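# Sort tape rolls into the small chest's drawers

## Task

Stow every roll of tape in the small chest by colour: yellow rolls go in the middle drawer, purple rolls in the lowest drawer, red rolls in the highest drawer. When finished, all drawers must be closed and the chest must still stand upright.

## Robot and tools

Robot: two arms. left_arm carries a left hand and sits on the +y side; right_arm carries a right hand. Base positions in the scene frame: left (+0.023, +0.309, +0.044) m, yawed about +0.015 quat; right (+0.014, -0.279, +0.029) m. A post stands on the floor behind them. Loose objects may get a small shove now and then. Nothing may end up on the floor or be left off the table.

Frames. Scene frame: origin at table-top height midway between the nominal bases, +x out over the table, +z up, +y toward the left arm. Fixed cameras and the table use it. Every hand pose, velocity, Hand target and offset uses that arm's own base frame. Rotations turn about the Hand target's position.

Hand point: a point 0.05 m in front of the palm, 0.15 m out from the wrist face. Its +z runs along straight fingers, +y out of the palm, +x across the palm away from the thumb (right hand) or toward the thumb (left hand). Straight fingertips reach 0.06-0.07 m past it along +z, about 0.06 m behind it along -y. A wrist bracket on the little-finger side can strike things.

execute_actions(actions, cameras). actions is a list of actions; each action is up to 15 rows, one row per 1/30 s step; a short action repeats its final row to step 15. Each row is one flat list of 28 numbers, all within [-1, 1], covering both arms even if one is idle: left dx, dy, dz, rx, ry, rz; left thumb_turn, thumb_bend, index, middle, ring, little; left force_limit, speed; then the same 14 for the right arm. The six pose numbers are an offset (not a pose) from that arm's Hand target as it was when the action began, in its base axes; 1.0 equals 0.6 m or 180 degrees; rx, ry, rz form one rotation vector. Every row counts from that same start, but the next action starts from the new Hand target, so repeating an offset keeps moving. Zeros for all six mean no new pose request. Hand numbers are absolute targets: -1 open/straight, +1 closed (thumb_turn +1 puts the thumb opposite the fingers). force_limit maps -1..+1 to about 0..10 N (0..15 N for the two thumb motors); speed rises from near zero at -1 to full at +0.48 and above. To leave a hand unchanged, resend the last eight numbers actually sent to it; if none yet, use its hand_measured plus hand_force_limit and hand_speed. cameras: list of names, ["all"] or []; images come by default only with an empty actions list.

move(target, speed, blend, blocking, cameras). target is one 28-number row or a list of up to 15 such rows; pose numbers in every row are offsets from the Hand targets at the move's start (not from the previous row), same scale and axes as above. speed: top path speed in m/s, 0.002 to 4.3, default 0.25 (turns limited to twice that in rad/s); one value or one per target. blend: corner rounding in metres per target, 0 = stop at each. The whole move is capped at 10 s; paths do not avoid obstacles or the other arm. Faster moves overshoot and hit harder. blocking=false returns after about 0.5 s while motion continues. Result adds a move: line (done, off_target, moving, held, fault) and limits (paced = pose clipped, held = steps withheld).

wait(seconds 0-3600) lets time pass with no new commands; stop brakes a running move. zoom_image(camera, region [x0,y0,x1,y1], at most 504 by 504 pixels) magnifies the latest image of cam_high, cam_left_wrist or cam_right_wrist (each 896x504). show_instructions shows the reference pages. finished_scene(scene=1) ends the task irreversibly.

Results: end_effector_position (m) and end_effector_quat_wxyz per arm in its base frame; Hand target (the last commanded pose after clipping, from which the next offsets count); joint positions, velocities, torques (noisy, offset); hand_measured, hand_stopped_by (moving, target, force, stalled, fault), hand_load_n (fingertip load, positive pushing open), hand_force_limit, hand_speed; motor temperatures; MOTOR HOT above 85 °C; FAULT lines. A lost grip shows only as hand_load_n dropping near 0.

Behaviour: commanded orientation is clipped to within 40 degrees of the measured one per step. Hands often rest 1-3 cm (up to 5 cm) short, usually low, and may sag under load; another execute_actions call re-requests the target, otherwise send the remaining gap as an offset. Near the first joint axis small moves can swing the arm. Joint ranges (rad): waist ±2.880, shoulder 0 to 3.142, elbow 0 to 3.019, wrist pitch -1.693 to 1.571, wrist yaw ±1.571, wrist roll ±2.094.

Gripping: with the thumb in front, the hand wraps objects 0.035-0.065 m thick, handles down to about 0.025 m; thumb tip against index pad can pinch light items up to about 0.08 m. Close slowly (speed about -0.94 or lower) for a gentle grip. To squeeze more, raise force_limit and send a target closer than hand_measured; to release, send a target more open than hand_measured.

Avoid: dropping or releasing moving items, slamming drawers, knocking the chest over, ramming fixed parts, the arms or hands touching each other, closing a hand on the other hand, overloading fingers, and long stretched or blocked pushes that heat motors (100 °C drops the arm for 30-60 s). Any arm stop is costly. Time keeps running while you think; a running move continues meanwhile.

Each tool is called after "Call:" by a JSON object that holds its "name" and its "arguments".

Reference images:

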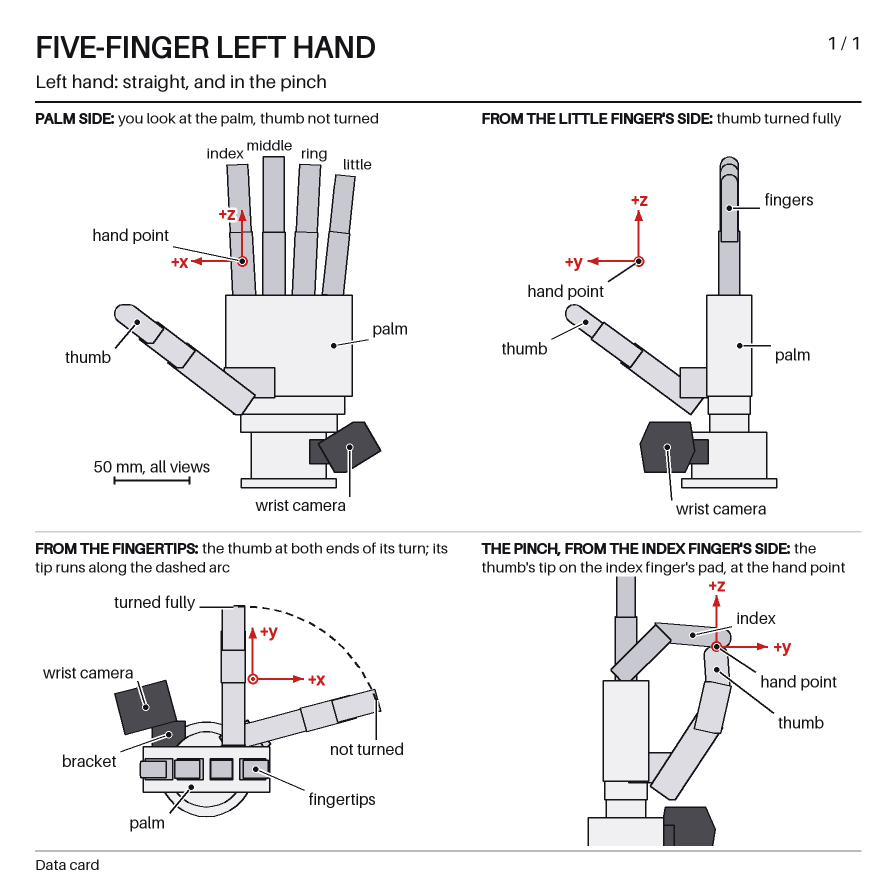

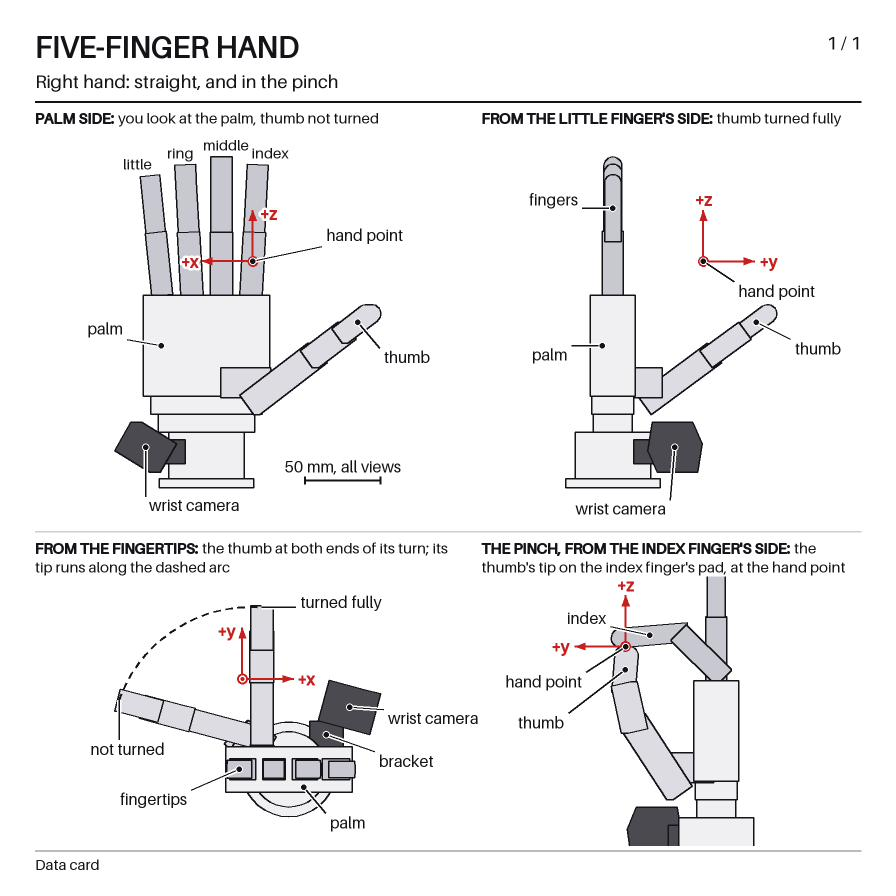

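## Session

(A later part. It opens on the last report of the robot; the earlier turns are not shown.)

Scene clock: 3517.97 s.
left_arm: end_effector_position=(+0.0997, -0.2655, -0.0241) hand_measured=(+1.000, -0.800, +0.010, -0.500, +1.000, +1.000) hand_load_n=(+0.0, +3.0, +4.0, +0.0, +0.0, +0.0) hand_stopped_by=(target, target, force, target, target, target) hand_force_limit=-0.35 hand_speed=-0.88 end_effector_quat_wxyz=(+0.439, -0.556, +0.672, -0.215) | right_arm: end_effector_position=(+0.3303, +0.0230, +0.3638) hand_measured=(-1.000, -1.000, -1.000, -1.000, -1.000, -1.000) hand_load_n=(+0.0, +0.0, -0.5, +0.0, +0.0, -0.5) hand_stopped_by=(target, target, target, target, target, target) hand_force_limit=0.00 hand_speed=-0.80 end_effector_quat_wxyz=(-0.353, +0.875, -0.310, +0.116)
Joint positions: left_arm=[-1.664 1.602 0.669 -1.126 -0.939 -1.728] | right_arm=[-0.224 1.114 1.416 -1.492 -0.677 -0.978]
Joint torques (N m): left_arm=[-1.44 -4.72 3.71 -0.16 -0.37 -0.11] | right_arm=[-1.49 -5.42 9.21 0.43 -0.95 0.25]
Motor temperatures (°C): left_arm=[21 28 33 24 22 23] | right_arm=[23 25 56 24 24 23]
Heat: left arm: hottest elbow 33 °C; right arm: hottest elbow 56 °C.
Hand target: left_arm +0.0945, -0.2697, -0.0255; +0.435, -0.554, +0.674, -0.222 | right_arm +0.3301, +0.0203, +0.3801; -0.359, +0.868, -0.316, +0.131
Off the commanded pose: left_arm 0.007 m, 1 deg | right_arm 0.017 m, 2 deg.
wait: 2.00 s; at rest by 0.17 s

Call:
{"name": "move", "arguments": {"target": [[0,-0.005,0.05,0,0,0,1,-0.8,0.2,-0.5,1,1,-0.35,-0.88,0,0,0,0,0,0,-1,-1,-1,-1,-1,-1,0,-0.8],[0,-0.01,0.434,0,0,0,1,-0.8,0.2,-0.5,1,1,-0.35,-0.88,0,0,0,0,0,0,-1,-1,-1,-1,-1,-1,0,-0.8]], "speed": [0.04,0.14], "blend": [0.005,0], "cameras": ["cam_left_wrist"]}}

Scene clock: 3612.53 s.
left_arm: end_effector_position=(+0.0915, -0.2725, +0.2186) hand_measured=(+1.000, -0.800, +0.010, -0.500, +1.000, +1.000) hand_load_n=(+0.0, +3.0, +3.5, +0.0, +0.0, +0.0) hand_stopped_by=(target, target, force, target, target, target) hand_force_limit=-0.35 hand_speed=-0.88 end_effector_quat_wxyz=(+0.374, -0.531, +0.717, -0.251) | right_arm: end_effector_position=(+0.3303, +0.0230, +0.3638) hand_measured=(-1.000, -1.000, -1.000, -1.000, -1.000, -1.000) hand_load_n=(+0.0, +0.0, +0.0, +0.0, +0.0, +0.0) hand_stopped_by=(target, target, target, target, target, target) hand_force_limit=0.00 hand_speed=-0.80 end_effector_quat_wxyz=(-0.353, +0.875, -0.310, +0.116)
Joint positions: left_arm=[-1.663 1.082 0.987 -1.661 -0.922 -1.459] | right_arm=[-0.224 1.114 1.416 -1.492 -0.677 -0.978]
Joint torques (N m): left_arm=[0.73 -2.32 9.84 -0.7 -0.46 0.14] | right_arm=[-0.44 -6.3 9.21 0.53 -0.91 0.18]
Motor temperatures (°C): left_arm=[21 28 31 24 22 23] | right_arm=[23 25 56 24 24 23]
Heat: left arm: hottest elbow 31 °C; right arm: hottest elbow 56 °C.
Hand target: left_arm +0.0945, -0.2757, +0.2349; +0.435, -0.554, +0.674, -0.222 | right_arm +0.3301, +0.0203, +0.3801; -0.359, +0.868, -0.316, +0.131
Off the commanded pose: left_arm 0.017 m, 9 deg | right_arm 0.017 m, 2 deg.
joint sent to its limit (left arm) — joint 4 (wrist pitch), lower limit. The joint targets are off in position and orientation.
move: off_target (left_arm)
cam_left_wrist: T_world_to_cam=[[0.47953, -0.55079, 0.68314, -0.34834], [-0.66964, -0.7328, -0.12078, -0.11255], [0.56713, -0.39955, -0.72023, 0.11522]] pos_world=[0.02632, -0.2283, 0.30736]

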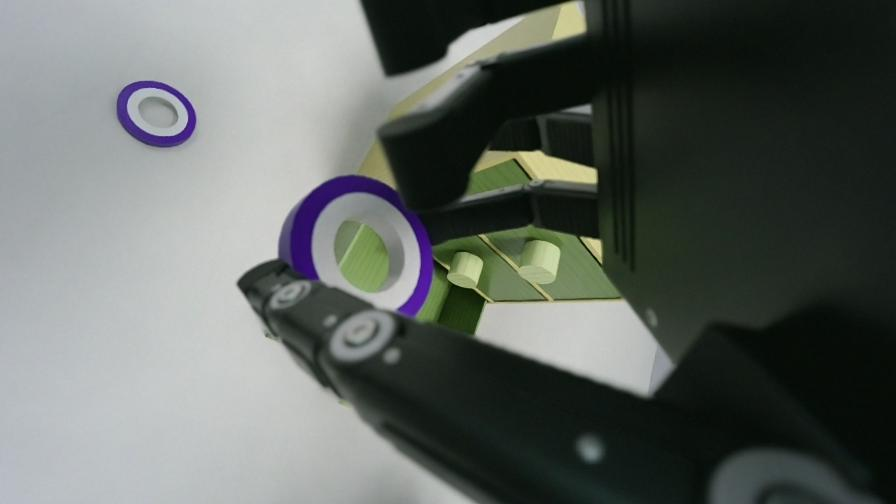

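Call:
{"name": "move", "arguments": {"target": [[0.0658,-0.1955,0.0,0,0,-0.178,1,-0.8,0.2,0,1,1,-0.35,-0.88,0,0,0,0,0,0,-1,-1,-1,-1,-1,-1,0,-0.8]], "speed": 0.12, "cameras": ["cam_left_wrist","cam_high"]}}

Scene clock: 3622.33 s.
left_arm: end_effector_position=(+0.1265, -0.3816, +0.2176) hand_measured=(+1.000, -0.800, +0.010, +0.000, +1.000, +1.000) hand_load_n=(+0.0, +3.5, +3.5, +1.0, +0.0, +0.0) hand_stopped_by=(target, target, force, target, target, target) hand_force_limit=-0.35 hand_speed=-0.88 end_effector_quat_wxyz=(+0.361, -0.336, +0.811, -0.316) | right_arm: end_effector_position=(+0.3303, +0.0230, +0.3638) hand_measured=(-1.000, -1.000, -1.000, -1.000, -1.000, -1.000) hand_load_n=(+0.0, +0.0, -0.5, +0.0, +0.0, +0.0) hand_stopped_by=(target, target, target, target, target, target) hand_force_limit=0.00 hand_speed=-0.80 end_effector_quat_wxyz=(-0.353, +0.875, -0.310, +0.116)
Joint positions: left_arm=[-1.551 1.148 0.993 -0.93 -0.914 -0.522] | right_arm=[-0.224 1.114 1.416 -1.492 -0.677 -0.978]
Joint torques (N m): left_arm=[0.79 -3.9 10.03 1.58 -0.39 0.14] | right_arm=[-0.91 -4.95 9.36 0.36 -0.94 0.28]
Motor temperatures (°C): left_arm=[21 27 32 24 22 23] | right_arm=[23 25 56 24 24 23]
Heat: left arm: hottest elbow 32 °C; right arm: hottest elbow 56 °C.
Hand target: left_arm +0.1340, -0.3930, +0.2349; +0.357, -0.346, +0.801, -0.333 | right_arm +0.3301, +0.0203, +0.3801; -0.359, +0.868, -0.316, +0.131
Off the commanded pose: left_arm 0.022 m, 3 deg | right_arm 0.017 m, 2 deg.
move: off_target (left_arm)
cam_left_wrist: T_world_to_cam=[[0.13602, -0.74748, 0.65021, -0.44898], [-0.90082, -0.36647, -0.23285, 0.02425], [0.41233, -0.55405, -0.72319, 0.01237]] pos_world=[0.07782, -0.31986, 0.30652]
Images, in order (width x height): cam_high 896x504, cam_left_wrist 896x504.

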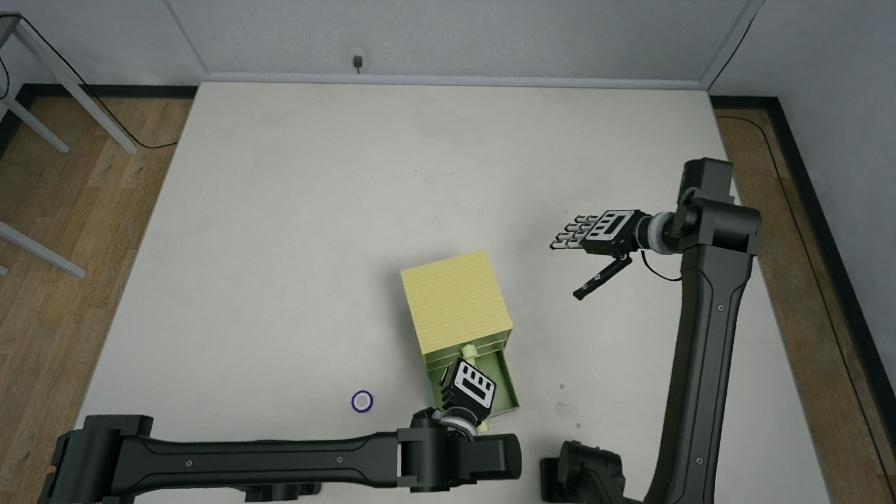

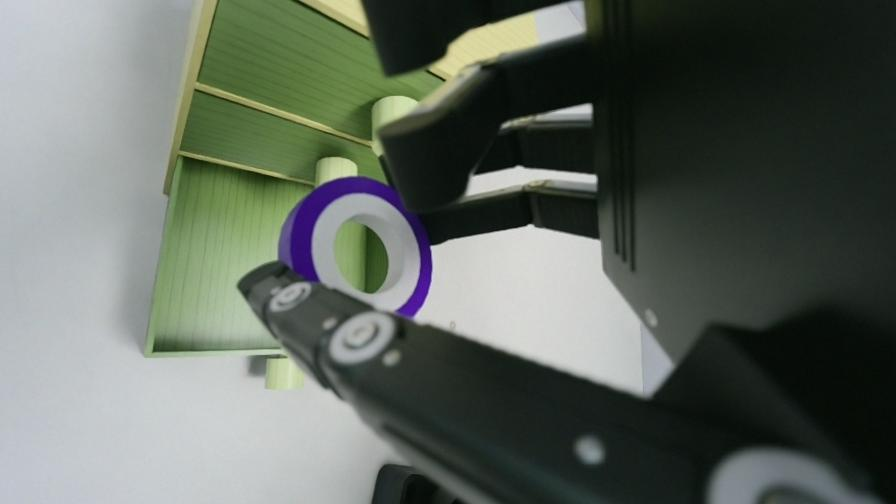

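Call:
{"name": "move", "arguments": {"target": [[0.0167,0.0017,-0.233,0,0,0,1,-0.8,0.2,0,1,1,-0.35,-0.88,0,0,0,0,0,0,-1,-1,-1,-1,-1,-1,0,-0.8]], "speed": 0.08, "cameras": ["cam_left_wrist","cam_high"]}}

Scene clock: 3656.27 s.
left_arm: end_effector_position=(+0.1362, -0.3858, +0.0889) hand_measured=(+1.000, -0.800, +0.010, +0.000, +1.000, +1.000) hand_load_n=(+0.0, +3.5, +3.0, +1.0, +0.0, +0.0) hand_stopped_by=(target, target, force, target, target, target) hand_force_limit=-0.35 hand_speed=-0.88 end_effector_quat_wxyz=(+0.357, -0.339, +0.807, -0.325) | right_arm: end_effector_position=(+0.3303, +0.0230, +0.3638) hand_measured=(-1.000, -1.000, -1.000, -1.000, -1.000, -1.000) hand_load_n=(-0.5, -0.5, +0.0, +0.0, +0.0, +0.0) hand_stopped_by=(target, target, target, target, target, target) hand_force_limit=0.00 hand_speed=-0.80 end_effector_quat_wxyz=(-0.353, +0.875, -0.310, +0.116)
Joint positions: left_arm=[-1.522 1.277 0.727 -0.48 -0.898 -0.481] | right_arm=[-0.224 1.114 1.416 -1.492 -0.677 -0.978]
Joint torques (N m): left_arm=[0.85 -4.37 7.42 1.69 -0.38 0.14] | right_arm=[-0.32 -5.3 9.42 0.29 -0.92 0.23]
Motor temperatures (°C): left_arm=[21 27 35 24 22 23] | right_arm=[23 25 56 24 24 23]
Heat: left arm: hottest elbow 35 °C; right arm: hottest elbow 56 °C.
Hand target: left_arm +0.1440, -0.3920, +0.0951; +0.357, -0.346, +0.801, -0.333 | right_arm +0.3301, +0.0203, +0.3801; -0.359, +0.868, -0.316, +0.131
Off the commanded pose: left_arm 0.012 m, 1 deg | right_arm 0.017 m, 2 deg.
move: off_target (left_arm)
cam_left_wrist: T_world_to_cam=[[0.13584, -0.73272, 0.66684, -0.36554], [-0.90162, -0.37041, -0.22333, -0.00086], [0.41064, -0.5709, -0.71095, -0.09433]] pos_world=[0.08762, -0.32201, 0.1765]
Images, in order (width x height): cam_high 896x504, cam_left_wrist 896x504.

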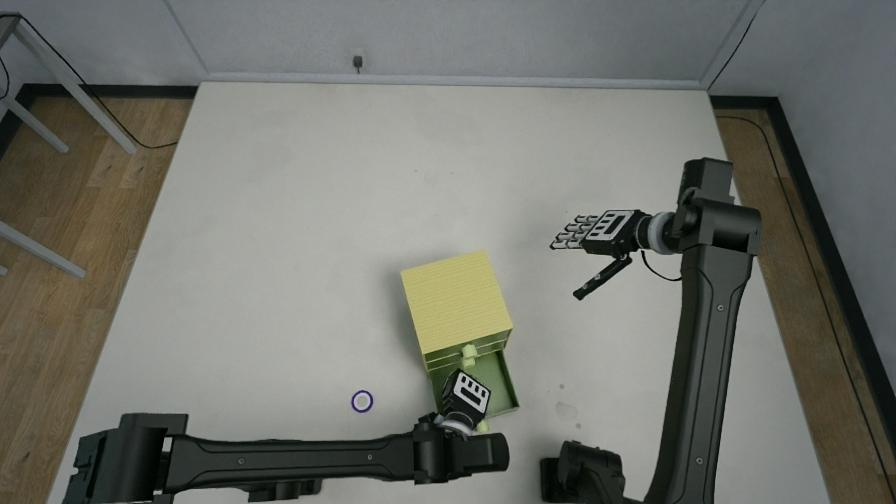

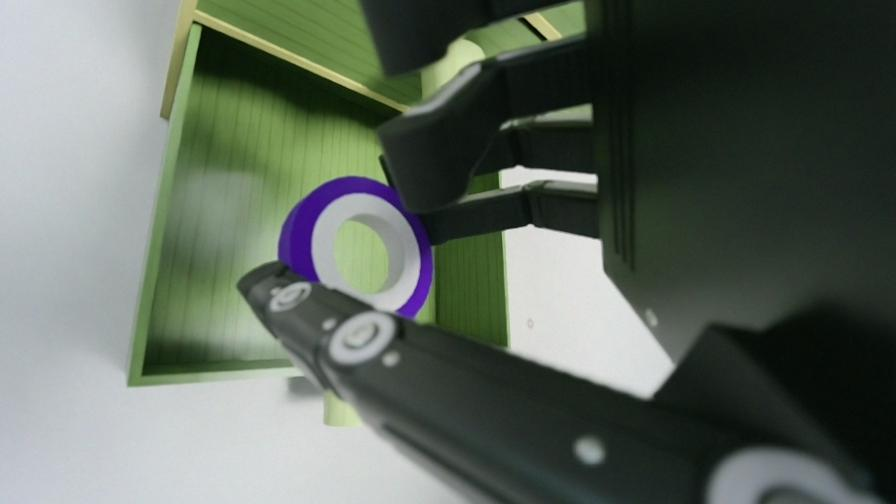

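Call:
{"name": "move", "arguments": {"target": [[0.0242,0.0058,0.0,0,0,0,1,-0.8,0.2,0,1,1,-0.35,-0.88,0,0,0,0,0,0,-1,-1,-1,-1,-1,-1,0,-0.8]], "speed": 0.04, "cameras": ["cam_left_wrist","cam_high"]}}

Scene clock: 3720.17 s.
left_arm: end_effector_position=(+0.1558, -0.3808, +0.0856) hand_measured=(+1.000, -0.800, +0.010, +0.000, +1.000, +1.000) hand_load_n=(+0.0, +3.5, +3.5, +0.5, +0.0, +0.0) hand_stopped_by=(target, target, force, target, target, target) hand_force_limit=-0.35 hand_speed=-0.88 end_effector_quat_wxyz=(+0.360, -0.344, +0.807, -0.318) | right_arm: end_effector_position=(+0.3303, +0.0230, +0.3638) hand_measured=(-1.000, -1.000, -1.000, -1.000, -1.000, -1.000) hand_load_n=(+0.0, +0.0, +0.0, +0.0, +0.0, +0.0) hand_stopped_by=(target, target, target, target, target, target) hand_force_limit=0.00 hand_speed=-0.80 end_effector_quat_wxyz=(-0.353, +0.875, -0.310, +0.116)
Joint positions: left_arm=[-1.465 1.277 0.715 -0.434 -0.875 -0.425] | right_arm=[-0.224 1.114 1.416 -1.492 -0.677 -0.978]
Joint torques (N m): left_arm=[0.62 -5.19 7.21 1.76 -0.35 0.14] | right_arm=[-1.61 -4.42 9.24 0.53 -0.96 0.14]
Motor temperatures (°C): left_arm=[21 27 34 24 22 23] | right_arm=[23 25 56 24 24 23]
Heat: left arm: hottest elbow 34 °C; right arm: hottest elbow 56 °C.
Hand target: left_arm +0.1586, -0.3885, +0.0951; +0.357, -0.346, +0.801, -0.333 | right_arm +0.3301, +0.0203, +0.3801; -0.359, +0.868, -0.316, +0.131
Off the commanded pose: left_arm 0.013 m, 2 deg | right_arm 0.017 m, 2 deg.
move: off_target (left_arm)
cam_left_wrist: T_world_to_cam=[[0.14792, -0.73649, 0.66008, -0.36503], [-0.89639, -0.38183, -0.22515, 0.01301], [0.41785, -0.55838, -0.71666, -0.09776]] pos_world=[0.10651, -0.31846, 0.17382]
Images, in order (width x height): cam_high 896x504, cam_left_wrist 896x504.

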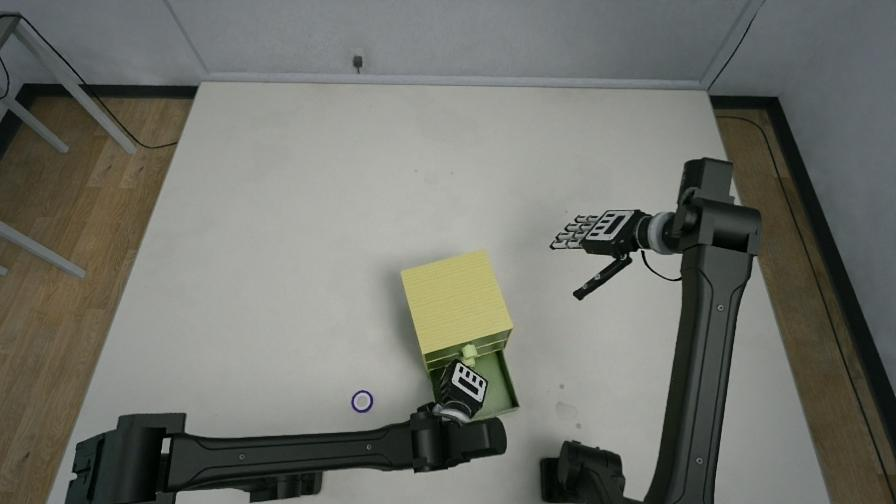

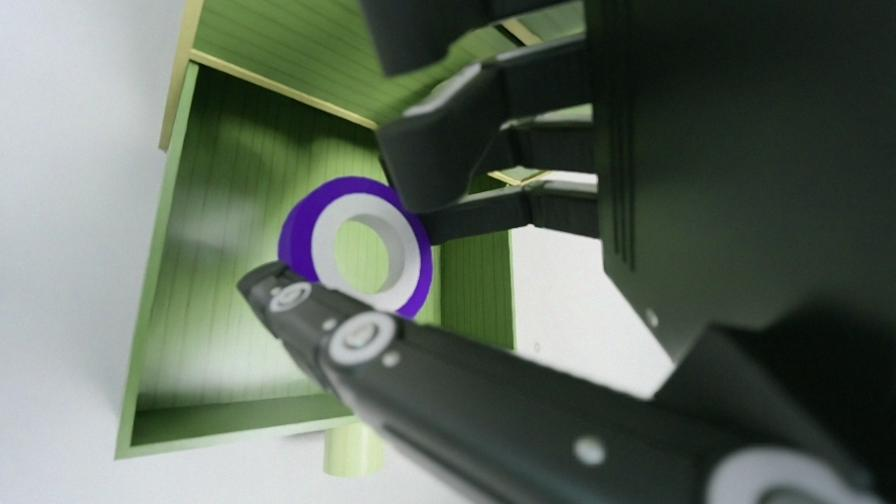

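Call:
{"name": "move", "arguments": {"target": [[-0.006,-0.0015,-0.09,0,0,0,1,-0.8,0.2,0,1,1,-0.35,-0.88,0,0,0,0,0,0,-1,-1,-1,-1,-1,-1,0,-0.8]], "speed": 0.05, "cameras": ["cam_left_wrist","cam_high"]}}

Scene clock: 3731.70 s.
left_arm: end_effector_position=(+0.1557, -0.3795, +0.0356) hand_measured=(+1.000, -0.800, +0.010, +0.000, +1.000, +1.000) hand_load_n=(+0.0, +3.5, +3.0, +0.5, +0.0, +0.0) hand_stopped_by=(target, target, force, target, target, target) hand_force_limit=-0.35 hand_speed=-0.88 end_effector_quat_wxyz=(+0.360, -0.344, +0.806, -0.319) | right_arm: end_effector_position=(+0.3303, +0.0230, +0.3638) hand_measured=(-1.000, -1.000, -1.000, -1.000, -1.000, -1.000) hand_load_n=(+0.0, +0.0, +0.0, +0.0, +0.0, +0.0) hand_stopped_by=(target, target, target, target, target, target) hand_force_limit=0.00 hand_speed=-0.80 end_effector_quat_wxyz=(-0.353, +0.875, -0.310, +0.116)
Joint positions: left_arm=[-1.465 1.376 0.642 -0.259 -0.875 -0.425] | right_arm=[-0.224 1.114 1.416 -1.492 -0.677 -0.978]
Joint torques (N m): left_arm=[-0.32 -4.66 6.5 1.76 -0.58 0.01] | right_arm=[-0.26 -5.83 9.36 0.44 -0.92 0.27]
Motor temperatures (°C): left_arm=[21 27 34 24 22 23] | right_arm=[23 25 56 24 24 23]
Heat: left arm: hottest elbow 34 °C; right arm: hottest elbow 56 °C.
Hand target: left_arm +0.1550, -0.3894, +0.0411; +0.357, -0.346, +0.801, -0.333 | right_arm +0.3301, +0.0203, +0.3801; -0.359, +0.868, -0.316, +0.131
Off the commanded pose: left_arm 0.011 m, 2 deg | right_arm 0.017 m, 2 deg.
move: off_target (left_arm)
cam_left_wrist: T_world_to_cam=[[0.14786, -0.73548, 0.66122, -0.33071], [-0.89636, -0.38218, -0.22467, 0.00191], [0.41794, -0.55947, -0.71576, -0.13326]] pos_world=[0.10631, -0.31706, 0.12372]
Images, in order (width x height): cam_high 896x504, cam_left_wrist 896x504.

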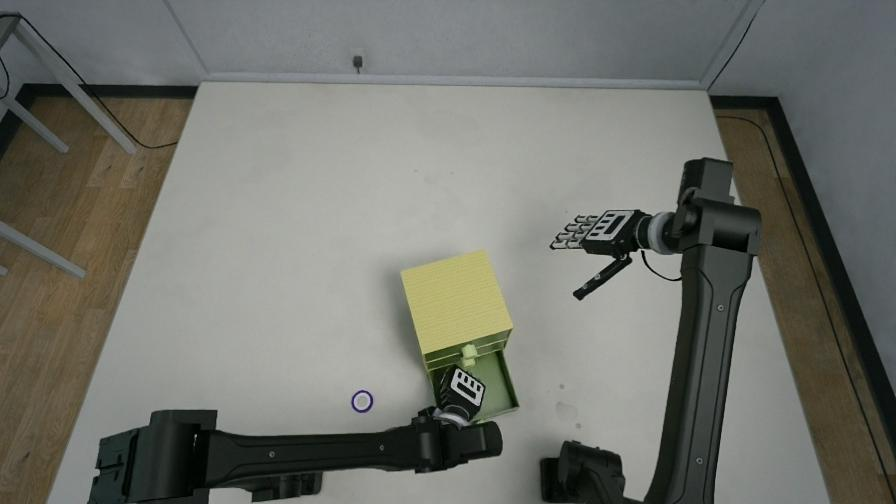

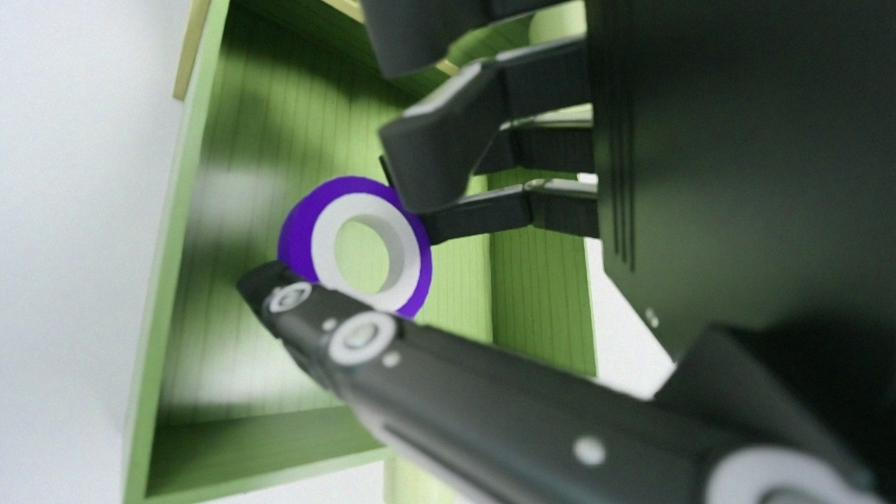

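Call:
{"name": "move", "arguments": {"target": [[-0.004,0.0,-0.055,0,0,0,1,-0.8,0.2,0,1,1,-0.35,-0.88,0,0,0,0,0,0,-1,-1,-1,-1,-1,-1,0,-0.8]], "speed": 0.04, "cameras": ["cam_left_wrist"]}}

Call:
{"name": "move", "arguments": {"target": [[0,0.0,-0.018,0,0,0,1,-0.8,0.2,0,1,1,-0.35,-0.88,0,0,0,0,0,0,-1,-1,-1,-1,-1,-1,0,-0.8]], "speed": 0.03, "cameras": ["cam_left_wrist"]}}

Scene clock: 3744.00 s.
left_arm: end_effector_position=(+0.1555, -0.3782, +0.0030) hand_measured=(+1.000, -0.800, +0.010, +0.000, +1.000, +1.000) hand_load_n=(+0.0, +3.5, +3.5, +1.0, +0.0, +0.0) hand_stopped_by=(target, target, force, target, target, target) hand_force_limit=-0.35 hand_speed=-0.88 end_effector_quat_wxyz=(+0.361, -0.343, +0.807, -0.316) | right_arm: end_effector_position=(+0.3303, +0.0230, +0.3638) hand_measured=(-1.000, -1.000, -1.000, -1.000, -1.000, -1.000) hand_load_n=(-0.5, +0.0, +0.0, +0.0, +0.0, -0.5) hand_stopped_by=(target, target, target, target, target, target) hand_force_limit=0.00 hand_speed=-0.80 end_effector_quat_wxyz=(-0.353, +0.875, -0.310, +0.116)
Joint positions: left_arm=[-1.465 1.459 0.608 -0.149 -0.875 -0.425] | right_arm=[-0.224 1.114 1.416 -1.492 -0.677 -0.978]
Joint torques (N m): left_arm=[-1.03 -5.07 5.83 1.74 -0.73 -0.08] | right_arm=[-0.56 -5.36 9.2 0.36 -0.88 0.2]
Motor temperatures (°C): left_arm=[21 27 34 24 22 23] | right_arm=[23 25 56 24 24 23]
Heat: left arm: hottest elbow 34 °C; right arm: hottest elbow 56 °C.
Hand target: left_arm +0.1526, -0.3894, +0.0081; +0.357, -0.346, +0.801, -0.333 | right_arm +0.3301, +0.0203, +0.3801; -0.359, +0.868, -0.316, +0.131
Off the commanded pose: left_arm 0.013 m, 2 deg | right_arm 0.017 m, 2 deg.
move: off_target (left_arm)
cam_left_wrist: T_world_to_cam=[[0.14828, -0.7395, 0.65662, -0.30982], [-0.89651, -0.3808, -0.22641, -0.00444], [0.41747, -0.55509, -0.71944, -0.15415]] pos_world=[0.10631, -0.31637, 0.09152]

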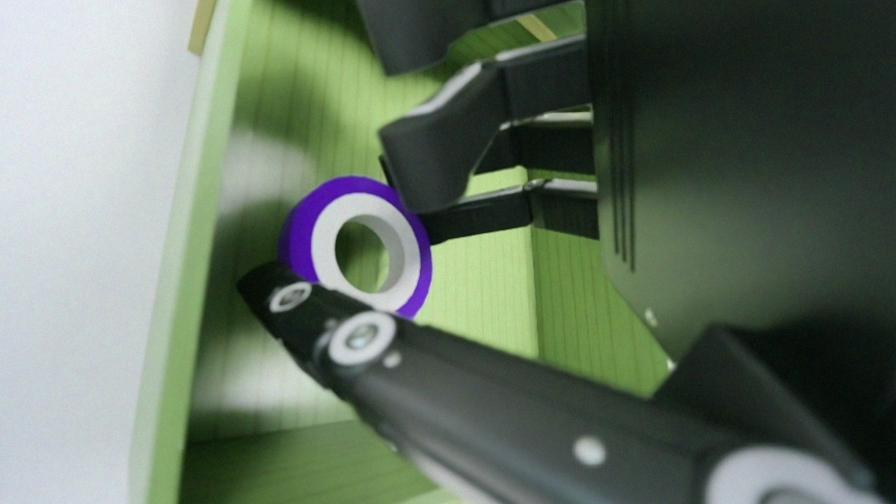

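Scene clock: 3745.00 s.
left_arm: end_effector_position=(+0.1555, -0.3783, -0.0077) hand_measured=(+1.000, -0.800, +0.010, +0.000, +1.000, +1.000) hand_load_n=(+0.0, +3.5, +3.5, +1.0, +0.0, +0.0) hand_stopped_by=(target, target, force, target, target, target) hand_force_limit=-0.35 hand_speed=-0.88 end_effector_quat_wxyz=(+0.361, -0.343, +0.807, -0.316) | right_arm: end_effector_position=(+0.3303, +0.0230, +0.3638) hand_measured=(-1.000, -1.000, -1.000, -1.000, -1.000, -1.000) hand_load_n=(+0.0, +0.0, +0.0, -0.5, +0.0, +0.0) hand_stopped_by=(target, target, target, target, target, target) hand_force_limit=0.00 hand_speed=-0.80 end_effector_quat_wxyz=(-0.353, +0.875, -0.310, +0.116)
Joint positions: left_arm=[-1.465 1.49 0.599 -0.109 -0.875 -0.425] | right_arm=[-0.224 1.114 1.416 -1.492 -0.677 -0.978]
Joint torques (N m): left_arm=[-0.97 -5.19 5.59 1.76 -0.72 -0.08] | right_arm=[-1.08 -5.07 9.16 0.39 -0.94 0.23]
Motor temperatures (°C): left_arm=[21 27 34 24 22 23] | right_arm=[23 25 56 24 24 23]
Heat: left arm: hottest elbow 34 °C; right arm: hottest elbow 56 °C.
Hand target: left_arm +0.1526, -0.3894, -0.0027; +0.357, -0.346, +0.801, -0.333 | right_arm +0.3301, +0.0203, +0.3801; -0.359, +0.868, -0.316, +0.131
Off the commanded pose: left_arm 0.013 m, 2 deg | right_arm 0.017 m, 2 deg.
move: off_target (left_arm)
cam_left_wrist: T_world_to_cam=[[0.14828, -0.7395, 0.65662, -0.30286], [-0.89651, -0.3808, -0.22641, -0.0069], [0.41747, -0.55509, -0.71944, -0.1619]] pos_world=[0.10631, -0.31647, 0.08082]

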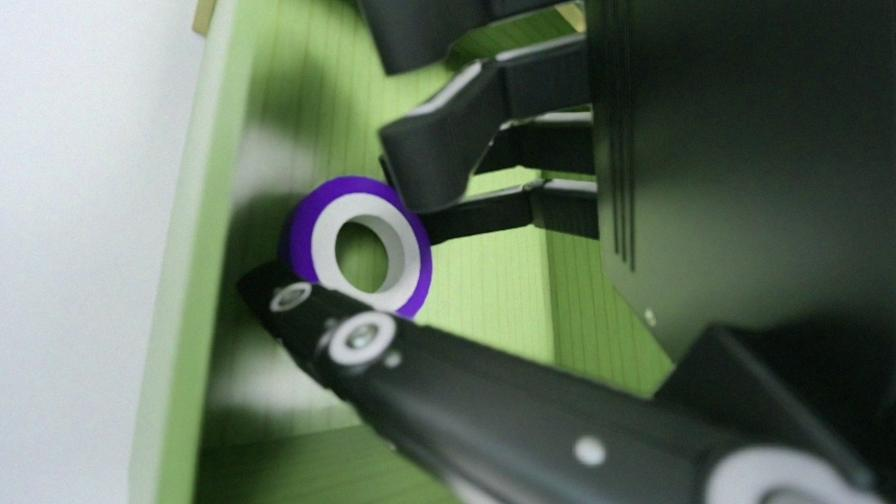

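Call:
{"name": "move", "arguments": {"target": [[0,0.0,-0.009,0,0,0,1,-0.8,0.2,0,1,1,-0.35,-0.88,0,0,0,0,0,0,-1,-1,-1,-1,-1,-1,0,-0.8]], "speed": 0.02}}

Call:
{"name": "move", "arguments": {"target": [[0,0.0,-0.008,0,0,0,1,-0.8,0.2,0,1,1,-0.35,-0.88,0,0,0,0,0,0,-1,-1,-1,-1,-1,-1,0,-0.8]], "speed": 0.02, "cameras": ["cam_left_wrist","cam_high"]}}

Scene clock: 3755.90 s.
left_arm: end_effector_position=(+0.1556, -0.3793, -0.0120) hand_measured=(+1.000, -0.800, +0.010, +0.000, +1.000, +1.000) hand_load_n=(+0.0, +3.5, +3.5, +1.0, -0.5, +0.0) hand_stopped_by=(target, target, force, target, target, target) hand_force_limit=-0.35 hand_speed=-0.88 end_effector_quat_wxyz=(+0.360, -0.344, +0.807, -0.318) | right_arm: end_effector_position=(+0.3303, +0.0230, +0.3638) hand_measured=(-1.000, -1.000, -1.000, -1.000, -1.000, -1.000) hand_load_n=(+0.0, +0.0, +0.0, +0.0, +0.0, +0.0) hand_stopped_by=(target, target, target, target, target, target) hand_force_limit=0.00 hand_speed=-0.80 end_effector_quat_wxyz=(-0.353, +0.875, -0.310, +0.116)
Joint positions: left_arm=[-1.465 1.504 0.596 -0.089 -0.875 -0.425] | right_arm=[-0.224 1.114 1.416 -1.492 -0.677 -0.978]
Joint torques (N m): left_arm=[-1.03 -5.19 5.45 1.74 -0.72 -0.08] | right_arm=[-0.97 -5.13 9.36 0.29 -0.9 0.2]
Motor temperatures (°C): left_arm=[21 27 33 24 22 23] | right_arm=[23 25 56 24 24 23]
Heat: left arm: hottest elbow 33 °C; right arm: hottest elbow 56 °C.
Hand target: left_arm +0.1526, -0.3894, -0.0081; +0.357, -0.346, +0.801, -0.333 | right_arm +0.3301, +0.0203, +0.3801; -0.359, +0.868, -0.316, +0.131
Off the commanded pose: left_arm 0.011 m, 2 deg | right_arm 0.017 m, 2 deg.
move: off_target (left_arm)

Scene clock: 3756.70 s.
left_arm: end_effector_position=(+0.1557, -0.3808, -0.0150) hand_measured=(+1.000, -0.802, +0.010, +0.000, +1.000, +1.000) hand_load_n=(+0.0, +3.5, +3.0, +1.0, +0.0, +0.0) hand_stopped_by=(target, target, force, target, target, target) hand_force_limit=-0.35 hand_speed=-0.88 end_effector_quat_wxyz=(+0.361, -0.344, +0.806, -0.320) | right_arm: end_effector_position=(+0.3303, +0.0230, +0.3638) hand_measured=(-1.000, -1.000, -1.000, -1.000, -1.000, -1.000) hand_load_n=(+0.0, +0.0, +0.0, +0.0, +0.0, +0.0) hand_stopped_by=(target, target, target, target, target, target) hand_force_limit=0.00 hand_speed=-0.80 end_effector_quat_wxyz=(-0.353, +0.875, -0.310, +0.116)
Joint positions: left_arm=[-1.466 1.516 0.594 -0.071 -0.878 -0.425] | right_arm=[-0.224 1.114 1.416 -1.492 -0.677 -0.978]
Joint torques (N m): left_arm=[-0.97 -5.01 5.2 1.72 -0.61 -0.08] | right_arm=[-0.97 -5.42 9.26 0.43 -0.94 0.2]
Motor temperatures (°C): left_arm=[21 27 33 24 22 23] | right_arm=[23 25 56 24 24 23]
Heat: left arm: hottest elbow 33 °C; right arm: hottest elbow 56 °C.
Hand target: left_arm +0.1526, -0.3894, -0.0129; +0.357, -0.346, +0.801, -0.333 | right_arm +0.3301, +0.0203, +0.3801; -0.359, +0.868, -0.316, +0.131
Off the commanded pose: left_arm 0.009 m, 2 deg | right_arm 0.017 m, 2 deg.
move: done
cam_left_wrist: T_world_to_cam=[[0.14617, -0.73465, 0.66251, -0.29762], [-0.8957, -0.38258, -0.22663, -0.0102], [0.41995, -0.56028, -0.71395, -0.17082]] pos_world=[0.1061, -0.31826, 0.07291]
Images, in order (width x height): cam_high 896x504, cam_left_wrist 896x504.

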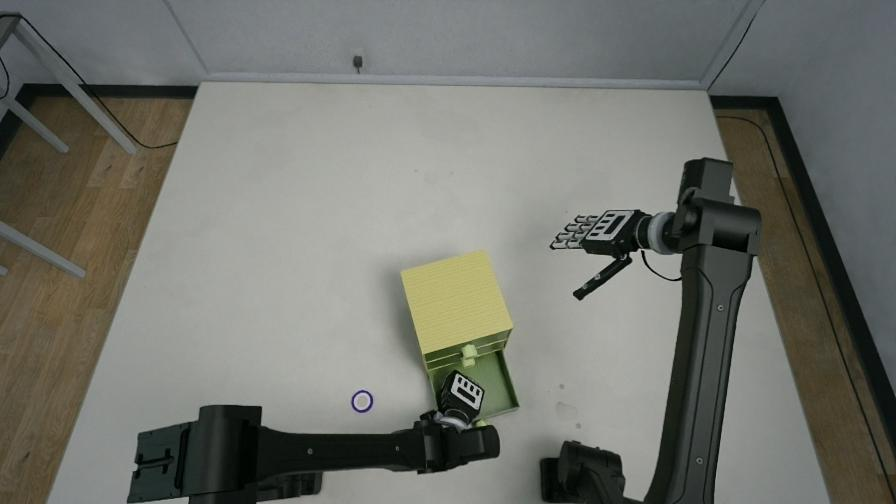

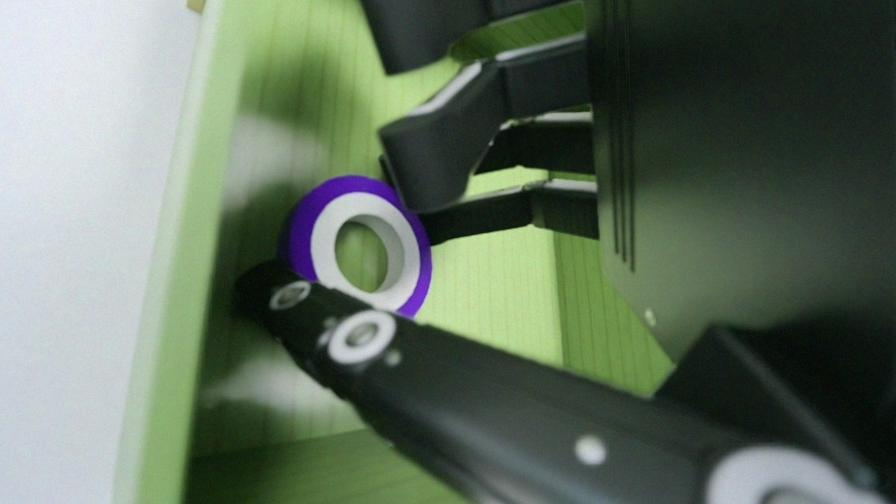

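Call:
{"name": "move", "arguments": {"target": [[0,0.0,-0.006,0,0,0,1,-0.8,0.2,0,1,1,-0.35,-0.88,0,0,0,0,0,0,-1,-1,-1,-1,-1,-1,0,-0.8]], "speed": 0.02}}

Scene clock: 3762.63 s.
left_arm: end_effector_position=(+0.1553, -0.3818, -0.0158) hand_measured=(+1.000, -0.802, +0.010, +0.000, +1.000, +1.000) hand_load_n=(+0.0, +4.0, +2.5, +1.0, -0.5, +0.0) hand_stopped_by=(target, target, force, target, target, target) hand_force_limit=-0.35 hand_speed=-0.88 end_effector_quat_wxyz=(+0.362, -0.341, +0.806, -0.322) | right_arm: end_effector_position=(+0.3303, +0.0230, +0.3638) hand_measured=(-1.000, -1.000, -1.000, -1.000, -1.000, -1.000) hand_load_n=(+0.0, +0.0, +0.0, +0.0, +0.0, +0.0) hand_stopped_by=(target, target, target, target, target, target) hand_force_limit=0.00 hand_speed=-0.80 end_effector_quat_wxyz=(-0.353, +0.875, -0.310, +0.116)
Joint positions: left_arm=[-1.469 1.521 0.592 -0.058 -0.881 -0.418] | right_arm=[-0.224 1.114 1.416 -1.492 -0.677 -0.978]
Joint torques (N m): left_arm=[-0.97 -4.6 5.11 1.77 -0.44 -0.08] | right_arm=[-0.56 -4.84 9.24 0.34 -0.93 0.17]
Motor temperatures (°C): left_arm=[21 27 33 24 23 23] | right_arm=[23 25 56 24 24 23]
Heat: left arm: hottest elbow 33 °C; right arm: hottest elbow 56 °C.
Hand target: left_arm +0.1526, -0.3894, -0.0165; +0.357, -0.346, +0.801, -0.333 | right_arm +0.3301, +0.0203, +0.3801; -0.359, +0.868, -0.316, +0.131
Off the commanded pose: left_arm 0.008 m, 2 deg | right_arm 0.017 m, 2 deg.
move: done

Call:
{"name": "move", "arguments": {"target": [[0,0.0,0.002,0,0,0,1,-1,0.2,0,1,1,-0.35,-0.92,0,0,0,0,0,0,-1,-1,-1,-1,-1,-1,0,-0.8],[0,0.0,0.002,0,0,0,1,-1,-0.1,-0.2,1,1,-0.35,-0.9,0,0,0,0,0,0,-1,-1,-1,-1,-1,-1,0,-0.8]], "speed": 0.02, "cameras": ["cam_left_wrist"]}}

Scene clock: 3773.70 s.
left_arm: end_effector_position=(+0.1544, -0.3821, -0.0157) hand_measured=(+1.000, -1.000, -0.100, -0.200, +1.000, +1.000) hand_load_n=(+0.0, +0.0, -1.0, +0.0, +0.0, +0.0) hand_stopped_by=(target, target, target, target, target, target) hand_force_limit=-0.35 hand_speed=-0.90 end_effector_quat_wxyz=(+0.362, -0.340, +0.806, -0.322) | right_arm: end_effector_position=(+0.3303, +0.0230, +0.3638) hand_measured=(-1.000, -1.000, -1.000, -1.000, -1.000, -1.000) hand_load_n=(-0.5, +0.0, +0.0, -0.5, +0.0, +0.0) hand_stopped_by=(target, target, target, target, target, target) hand_force_limit=0.00 hand_speed=-0.80 end_effector_quat_wxyz=(-0.353, +0.875, -0.310, +0.116)
Joint positions: left_arm=[-1.472 1.521 0.592 -0.058 -0.882 -0.418] | right_arm=[-0.224 1.114 1.416 -1.492 -0.677 -0.978]
Joint torques (N m): left_arm=[-0.97 -5.01 5.16 1.61 -0.4 -0.08] | right_arm=[-1.32 -6.36 9.24 0.43 -0.93 0.22]
Motor temperatures (°C): left_arm=[21 27 33 24 22 23] | right_arm=[23 25 56 24 24 23]
Heat: left arm: hottest elbow 33 °C; right arm: hottest elbow 56 °C.
Hand target: left_arm +0.1526, -0.3894, -0.0153; +0.357, -0.346, +0.801, -0.333 | right_arm +0.3301, +0.0203, +0.3801; -0.359, +0.868, -0.316, +0.131
Off the commanded pose: left_arm 0.008 m, 2 deg | right_arm 0.017 m, 2 deg.
move: done
cam_left_wrist: T_world_to_cam=[[0.13621, -0.73604, 0.66309, -0.29697], [-0.89712, -0.37558, -0.23262, -0.00923], [0.42026, -0.56319, -0.71148, -0.17257]] pos_world=[0.10469, -0.31924, 0.07199]

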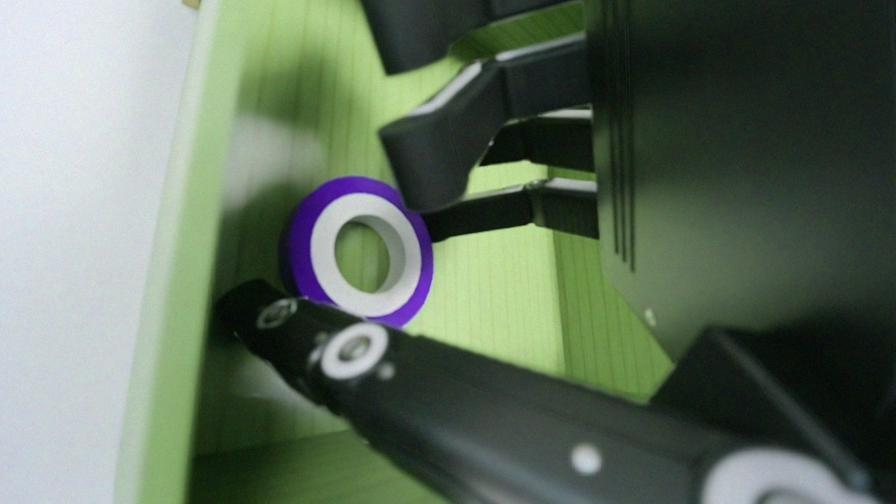

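Call:
{"name": "move", "arguments": {"target": [[0,-0.003,0.02,0,0,0,1,-1,-0.2,-0.3,1,1,-0.35,-0.7,0,0,0,0,0,0,-1,-1,-1,-1,-1,-1,0,-0.8],[-0.003,-0.013,0.08,0,0,0,1,-1,-0.2,-0.3,1,1,-0.35,-0.7,0,0,0,0,0,0,-1,-1,-1,-1,-1,-1,0,-0.8]], "speed": 0.04, "cameras": ["cam_left_wrist"]}}

Scene clock: 3783.87 s.
left_arm: end_effector_position=(+0.1518, -0.3779, +0.0147) hand_measured=(+1.000, -1.000, -0.200, -0.300, +1.000, +1.000) hand_load_n=(+0.0, +0.0, +0.0, +0.0, +0.0, +0.0) hand_stopped_by=(target, target, target, target, target, target) hand_force_limit=-0.35 hand_speed=-0.70 end_effector_quat_wxyz=(+0.363, -0.339, +0.810, -0.313) | right_arm: end_effector_position=(+0.3303, +0.0230, +0.3638) hand_measured=(-1.000, -1.000, -1.000, -1.000, -1.000, -1.000) hand_load_n=(+0.0, +0.0, +0.0, +0.0, +0.0, +0.0) hand_stopped_by=(target, target, target, target, target, target) hand_force_limit=0.00 hand_speed=-0.80 end_effector_quat_wxyz=(-0.353, +0.875, -0.310, +0.116)
Joint positions: left_arm=[-1.477 1.43 0.625 -0.212 -0.882 -0.432] | right_arm=[-0.224 1.114 1.416 -1.492 -0.677 -0.978]
Joint torques (N m): left_arm=[-1.44 -6.12 8.25 0.38 -0.53 -0.11] | right_arm=[-0.91 -5.01 9.21 0.49 -0.95 0.2]
Motor temperatures (°C): left_arm=[21 27 33 24 22 23] | right_arm=[23 25 56 24 24 23]
Heat: left arm: hottest elbow 33 °C; right arm: hottest elbow 56 °C.
Hand target: left_arm +0.1508, -0.3972, +0.0327; +0.357, -0.346, +0.801, -0.333 | right_arm +0.3301, +0.0203, +0.3801; -0.359, +0.868, -0.316, +0.131
Off the commanded pose: left_arm 0.026 m, 3 deg | right_arm 0.017 m, 2 deg.
move: off_target (left_arm)
cam_left_wrist: T_world_to_cam=[[0.14257, -0.74842, 0.64772, -0.31903], [-0.8976, -0.37355, -0.23406, -0.00206], [0.41712, -0.54802, -0.72504, -0.14114]] pos_world=[0.10251, -0.31689, 0.10383]

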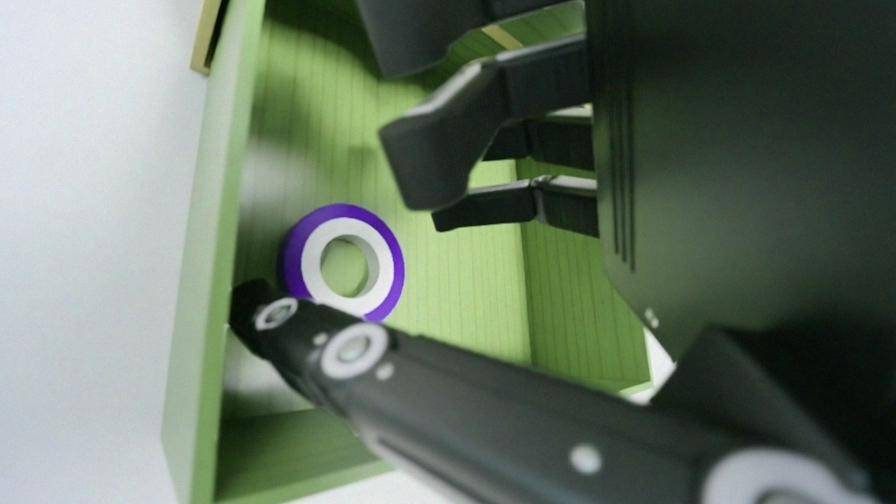

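Call:
{"name": "move", "arguments": {"target": [[-0.008,-0.013,0.10,0,0,0,1,-1,-0.2,-0.3,1,1,-0.35,-0.7,0,0,0,0,0,0,-1,-1,-1,-1,-1,-1,0,-0.8],[-0.025,-0.013,0.20,0,0,0,1,-1,-0.2,-0.3,1,1,-0.35,-0.7,0,0,0,0,0,0,-1,-1,-1,-1,-1,-1,0,-0.8]], "speed": 0.06, "blend": [0.01,0], "cameras": ["cam_left_wrist","cam_high"]}}

Scene clock: 3799.13 s.
left_arm: end_effector_position=(+0.1410, -0.3877, +0.1286) hand_measured=(+1.000, -1.000, -0.200, -0.300, +1.000, +1.000) hand_load_n=(+0.5, +0.0, +0.0, +0.0, +0.0, +0.0) hand_stopped_by=(target, target, target, target, target, target) hand_force_limit=-0.35 hand_speed=-0.70 end_effector_quat_wxyz=(+0.365, -0.341, +0.810, -0.308) | right_arm: end_effector_position=(+0.3303, +0.0230, +0.3638) hand_measured=(-1.000, -1.000, -1.000, -1.000, -1.000, -1.000) hand_load_n=(+0.0, +0.0, +0.0, +0.0, +0.0, +0.0) hand_stopped_by=(target, target, target, target, target, target) hand_force_limit=0.00 hand_speed=-0.80 end_effector_quat_wxyz=(-0.353, +0.875, -0.310, +0.116)
Joint positions: left_arm=[-1.511 1.247 0.829 -0.65 -0.902 -0.49] | right_arm=[-0.224 1.114 1.416 -1.492 -0.677 -0.978]
Joint torques (N m): left_arm=[-1.44 -5.36 10.35 0.31 -0.74 -0.11] | right_arm=[-0.97 -5.42 9.21 0.24 -0.94 0.24]
Motor temperatures (°C): left_arm=[21 27 34 24 22 23] | right_arm=[23 25 56 24 24 23]
Heat: left arm: hottest elbow 34 °C; right arm: hottest elbow 56 °C.
Hand target: left_arm +0.1358, -0.4050, +0.1527; +0.357, -0.346, +0.801, -0.333 | right_arm +0.3301, +0.0203, +0.3801; -0.359, +0.868, -0.316, +0.131
Off the commanded pose: left_arm 0.030 m, 3 deg | right_arm 0.017 m, 2 deg.
move: off_target (left_arm)
cam_left_wrist: T_world_to_cam=[[0.14961, -0.75155, 0.64249, -0.40013], [-0.89505, -0.37905, -0.23497, 0.009], [0.42013, -0.53991, -0.72938, -0.05615]] pos_world=[0.0915, -0.32762, 0.21824]
Images, in order (width x height): cam_high 896x504, cam_left_wrist 896x504.

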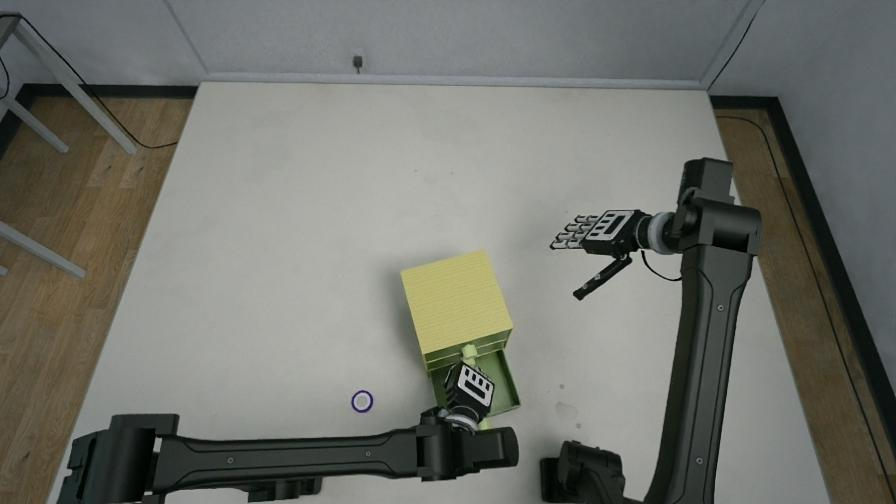

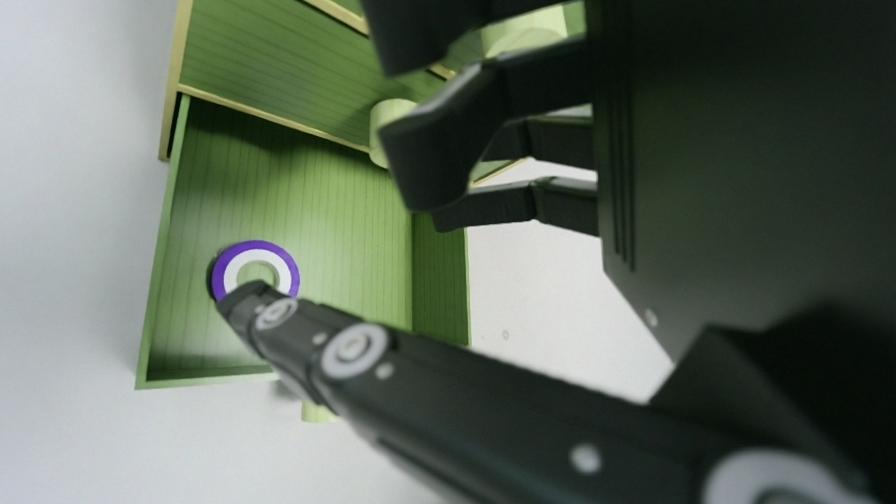

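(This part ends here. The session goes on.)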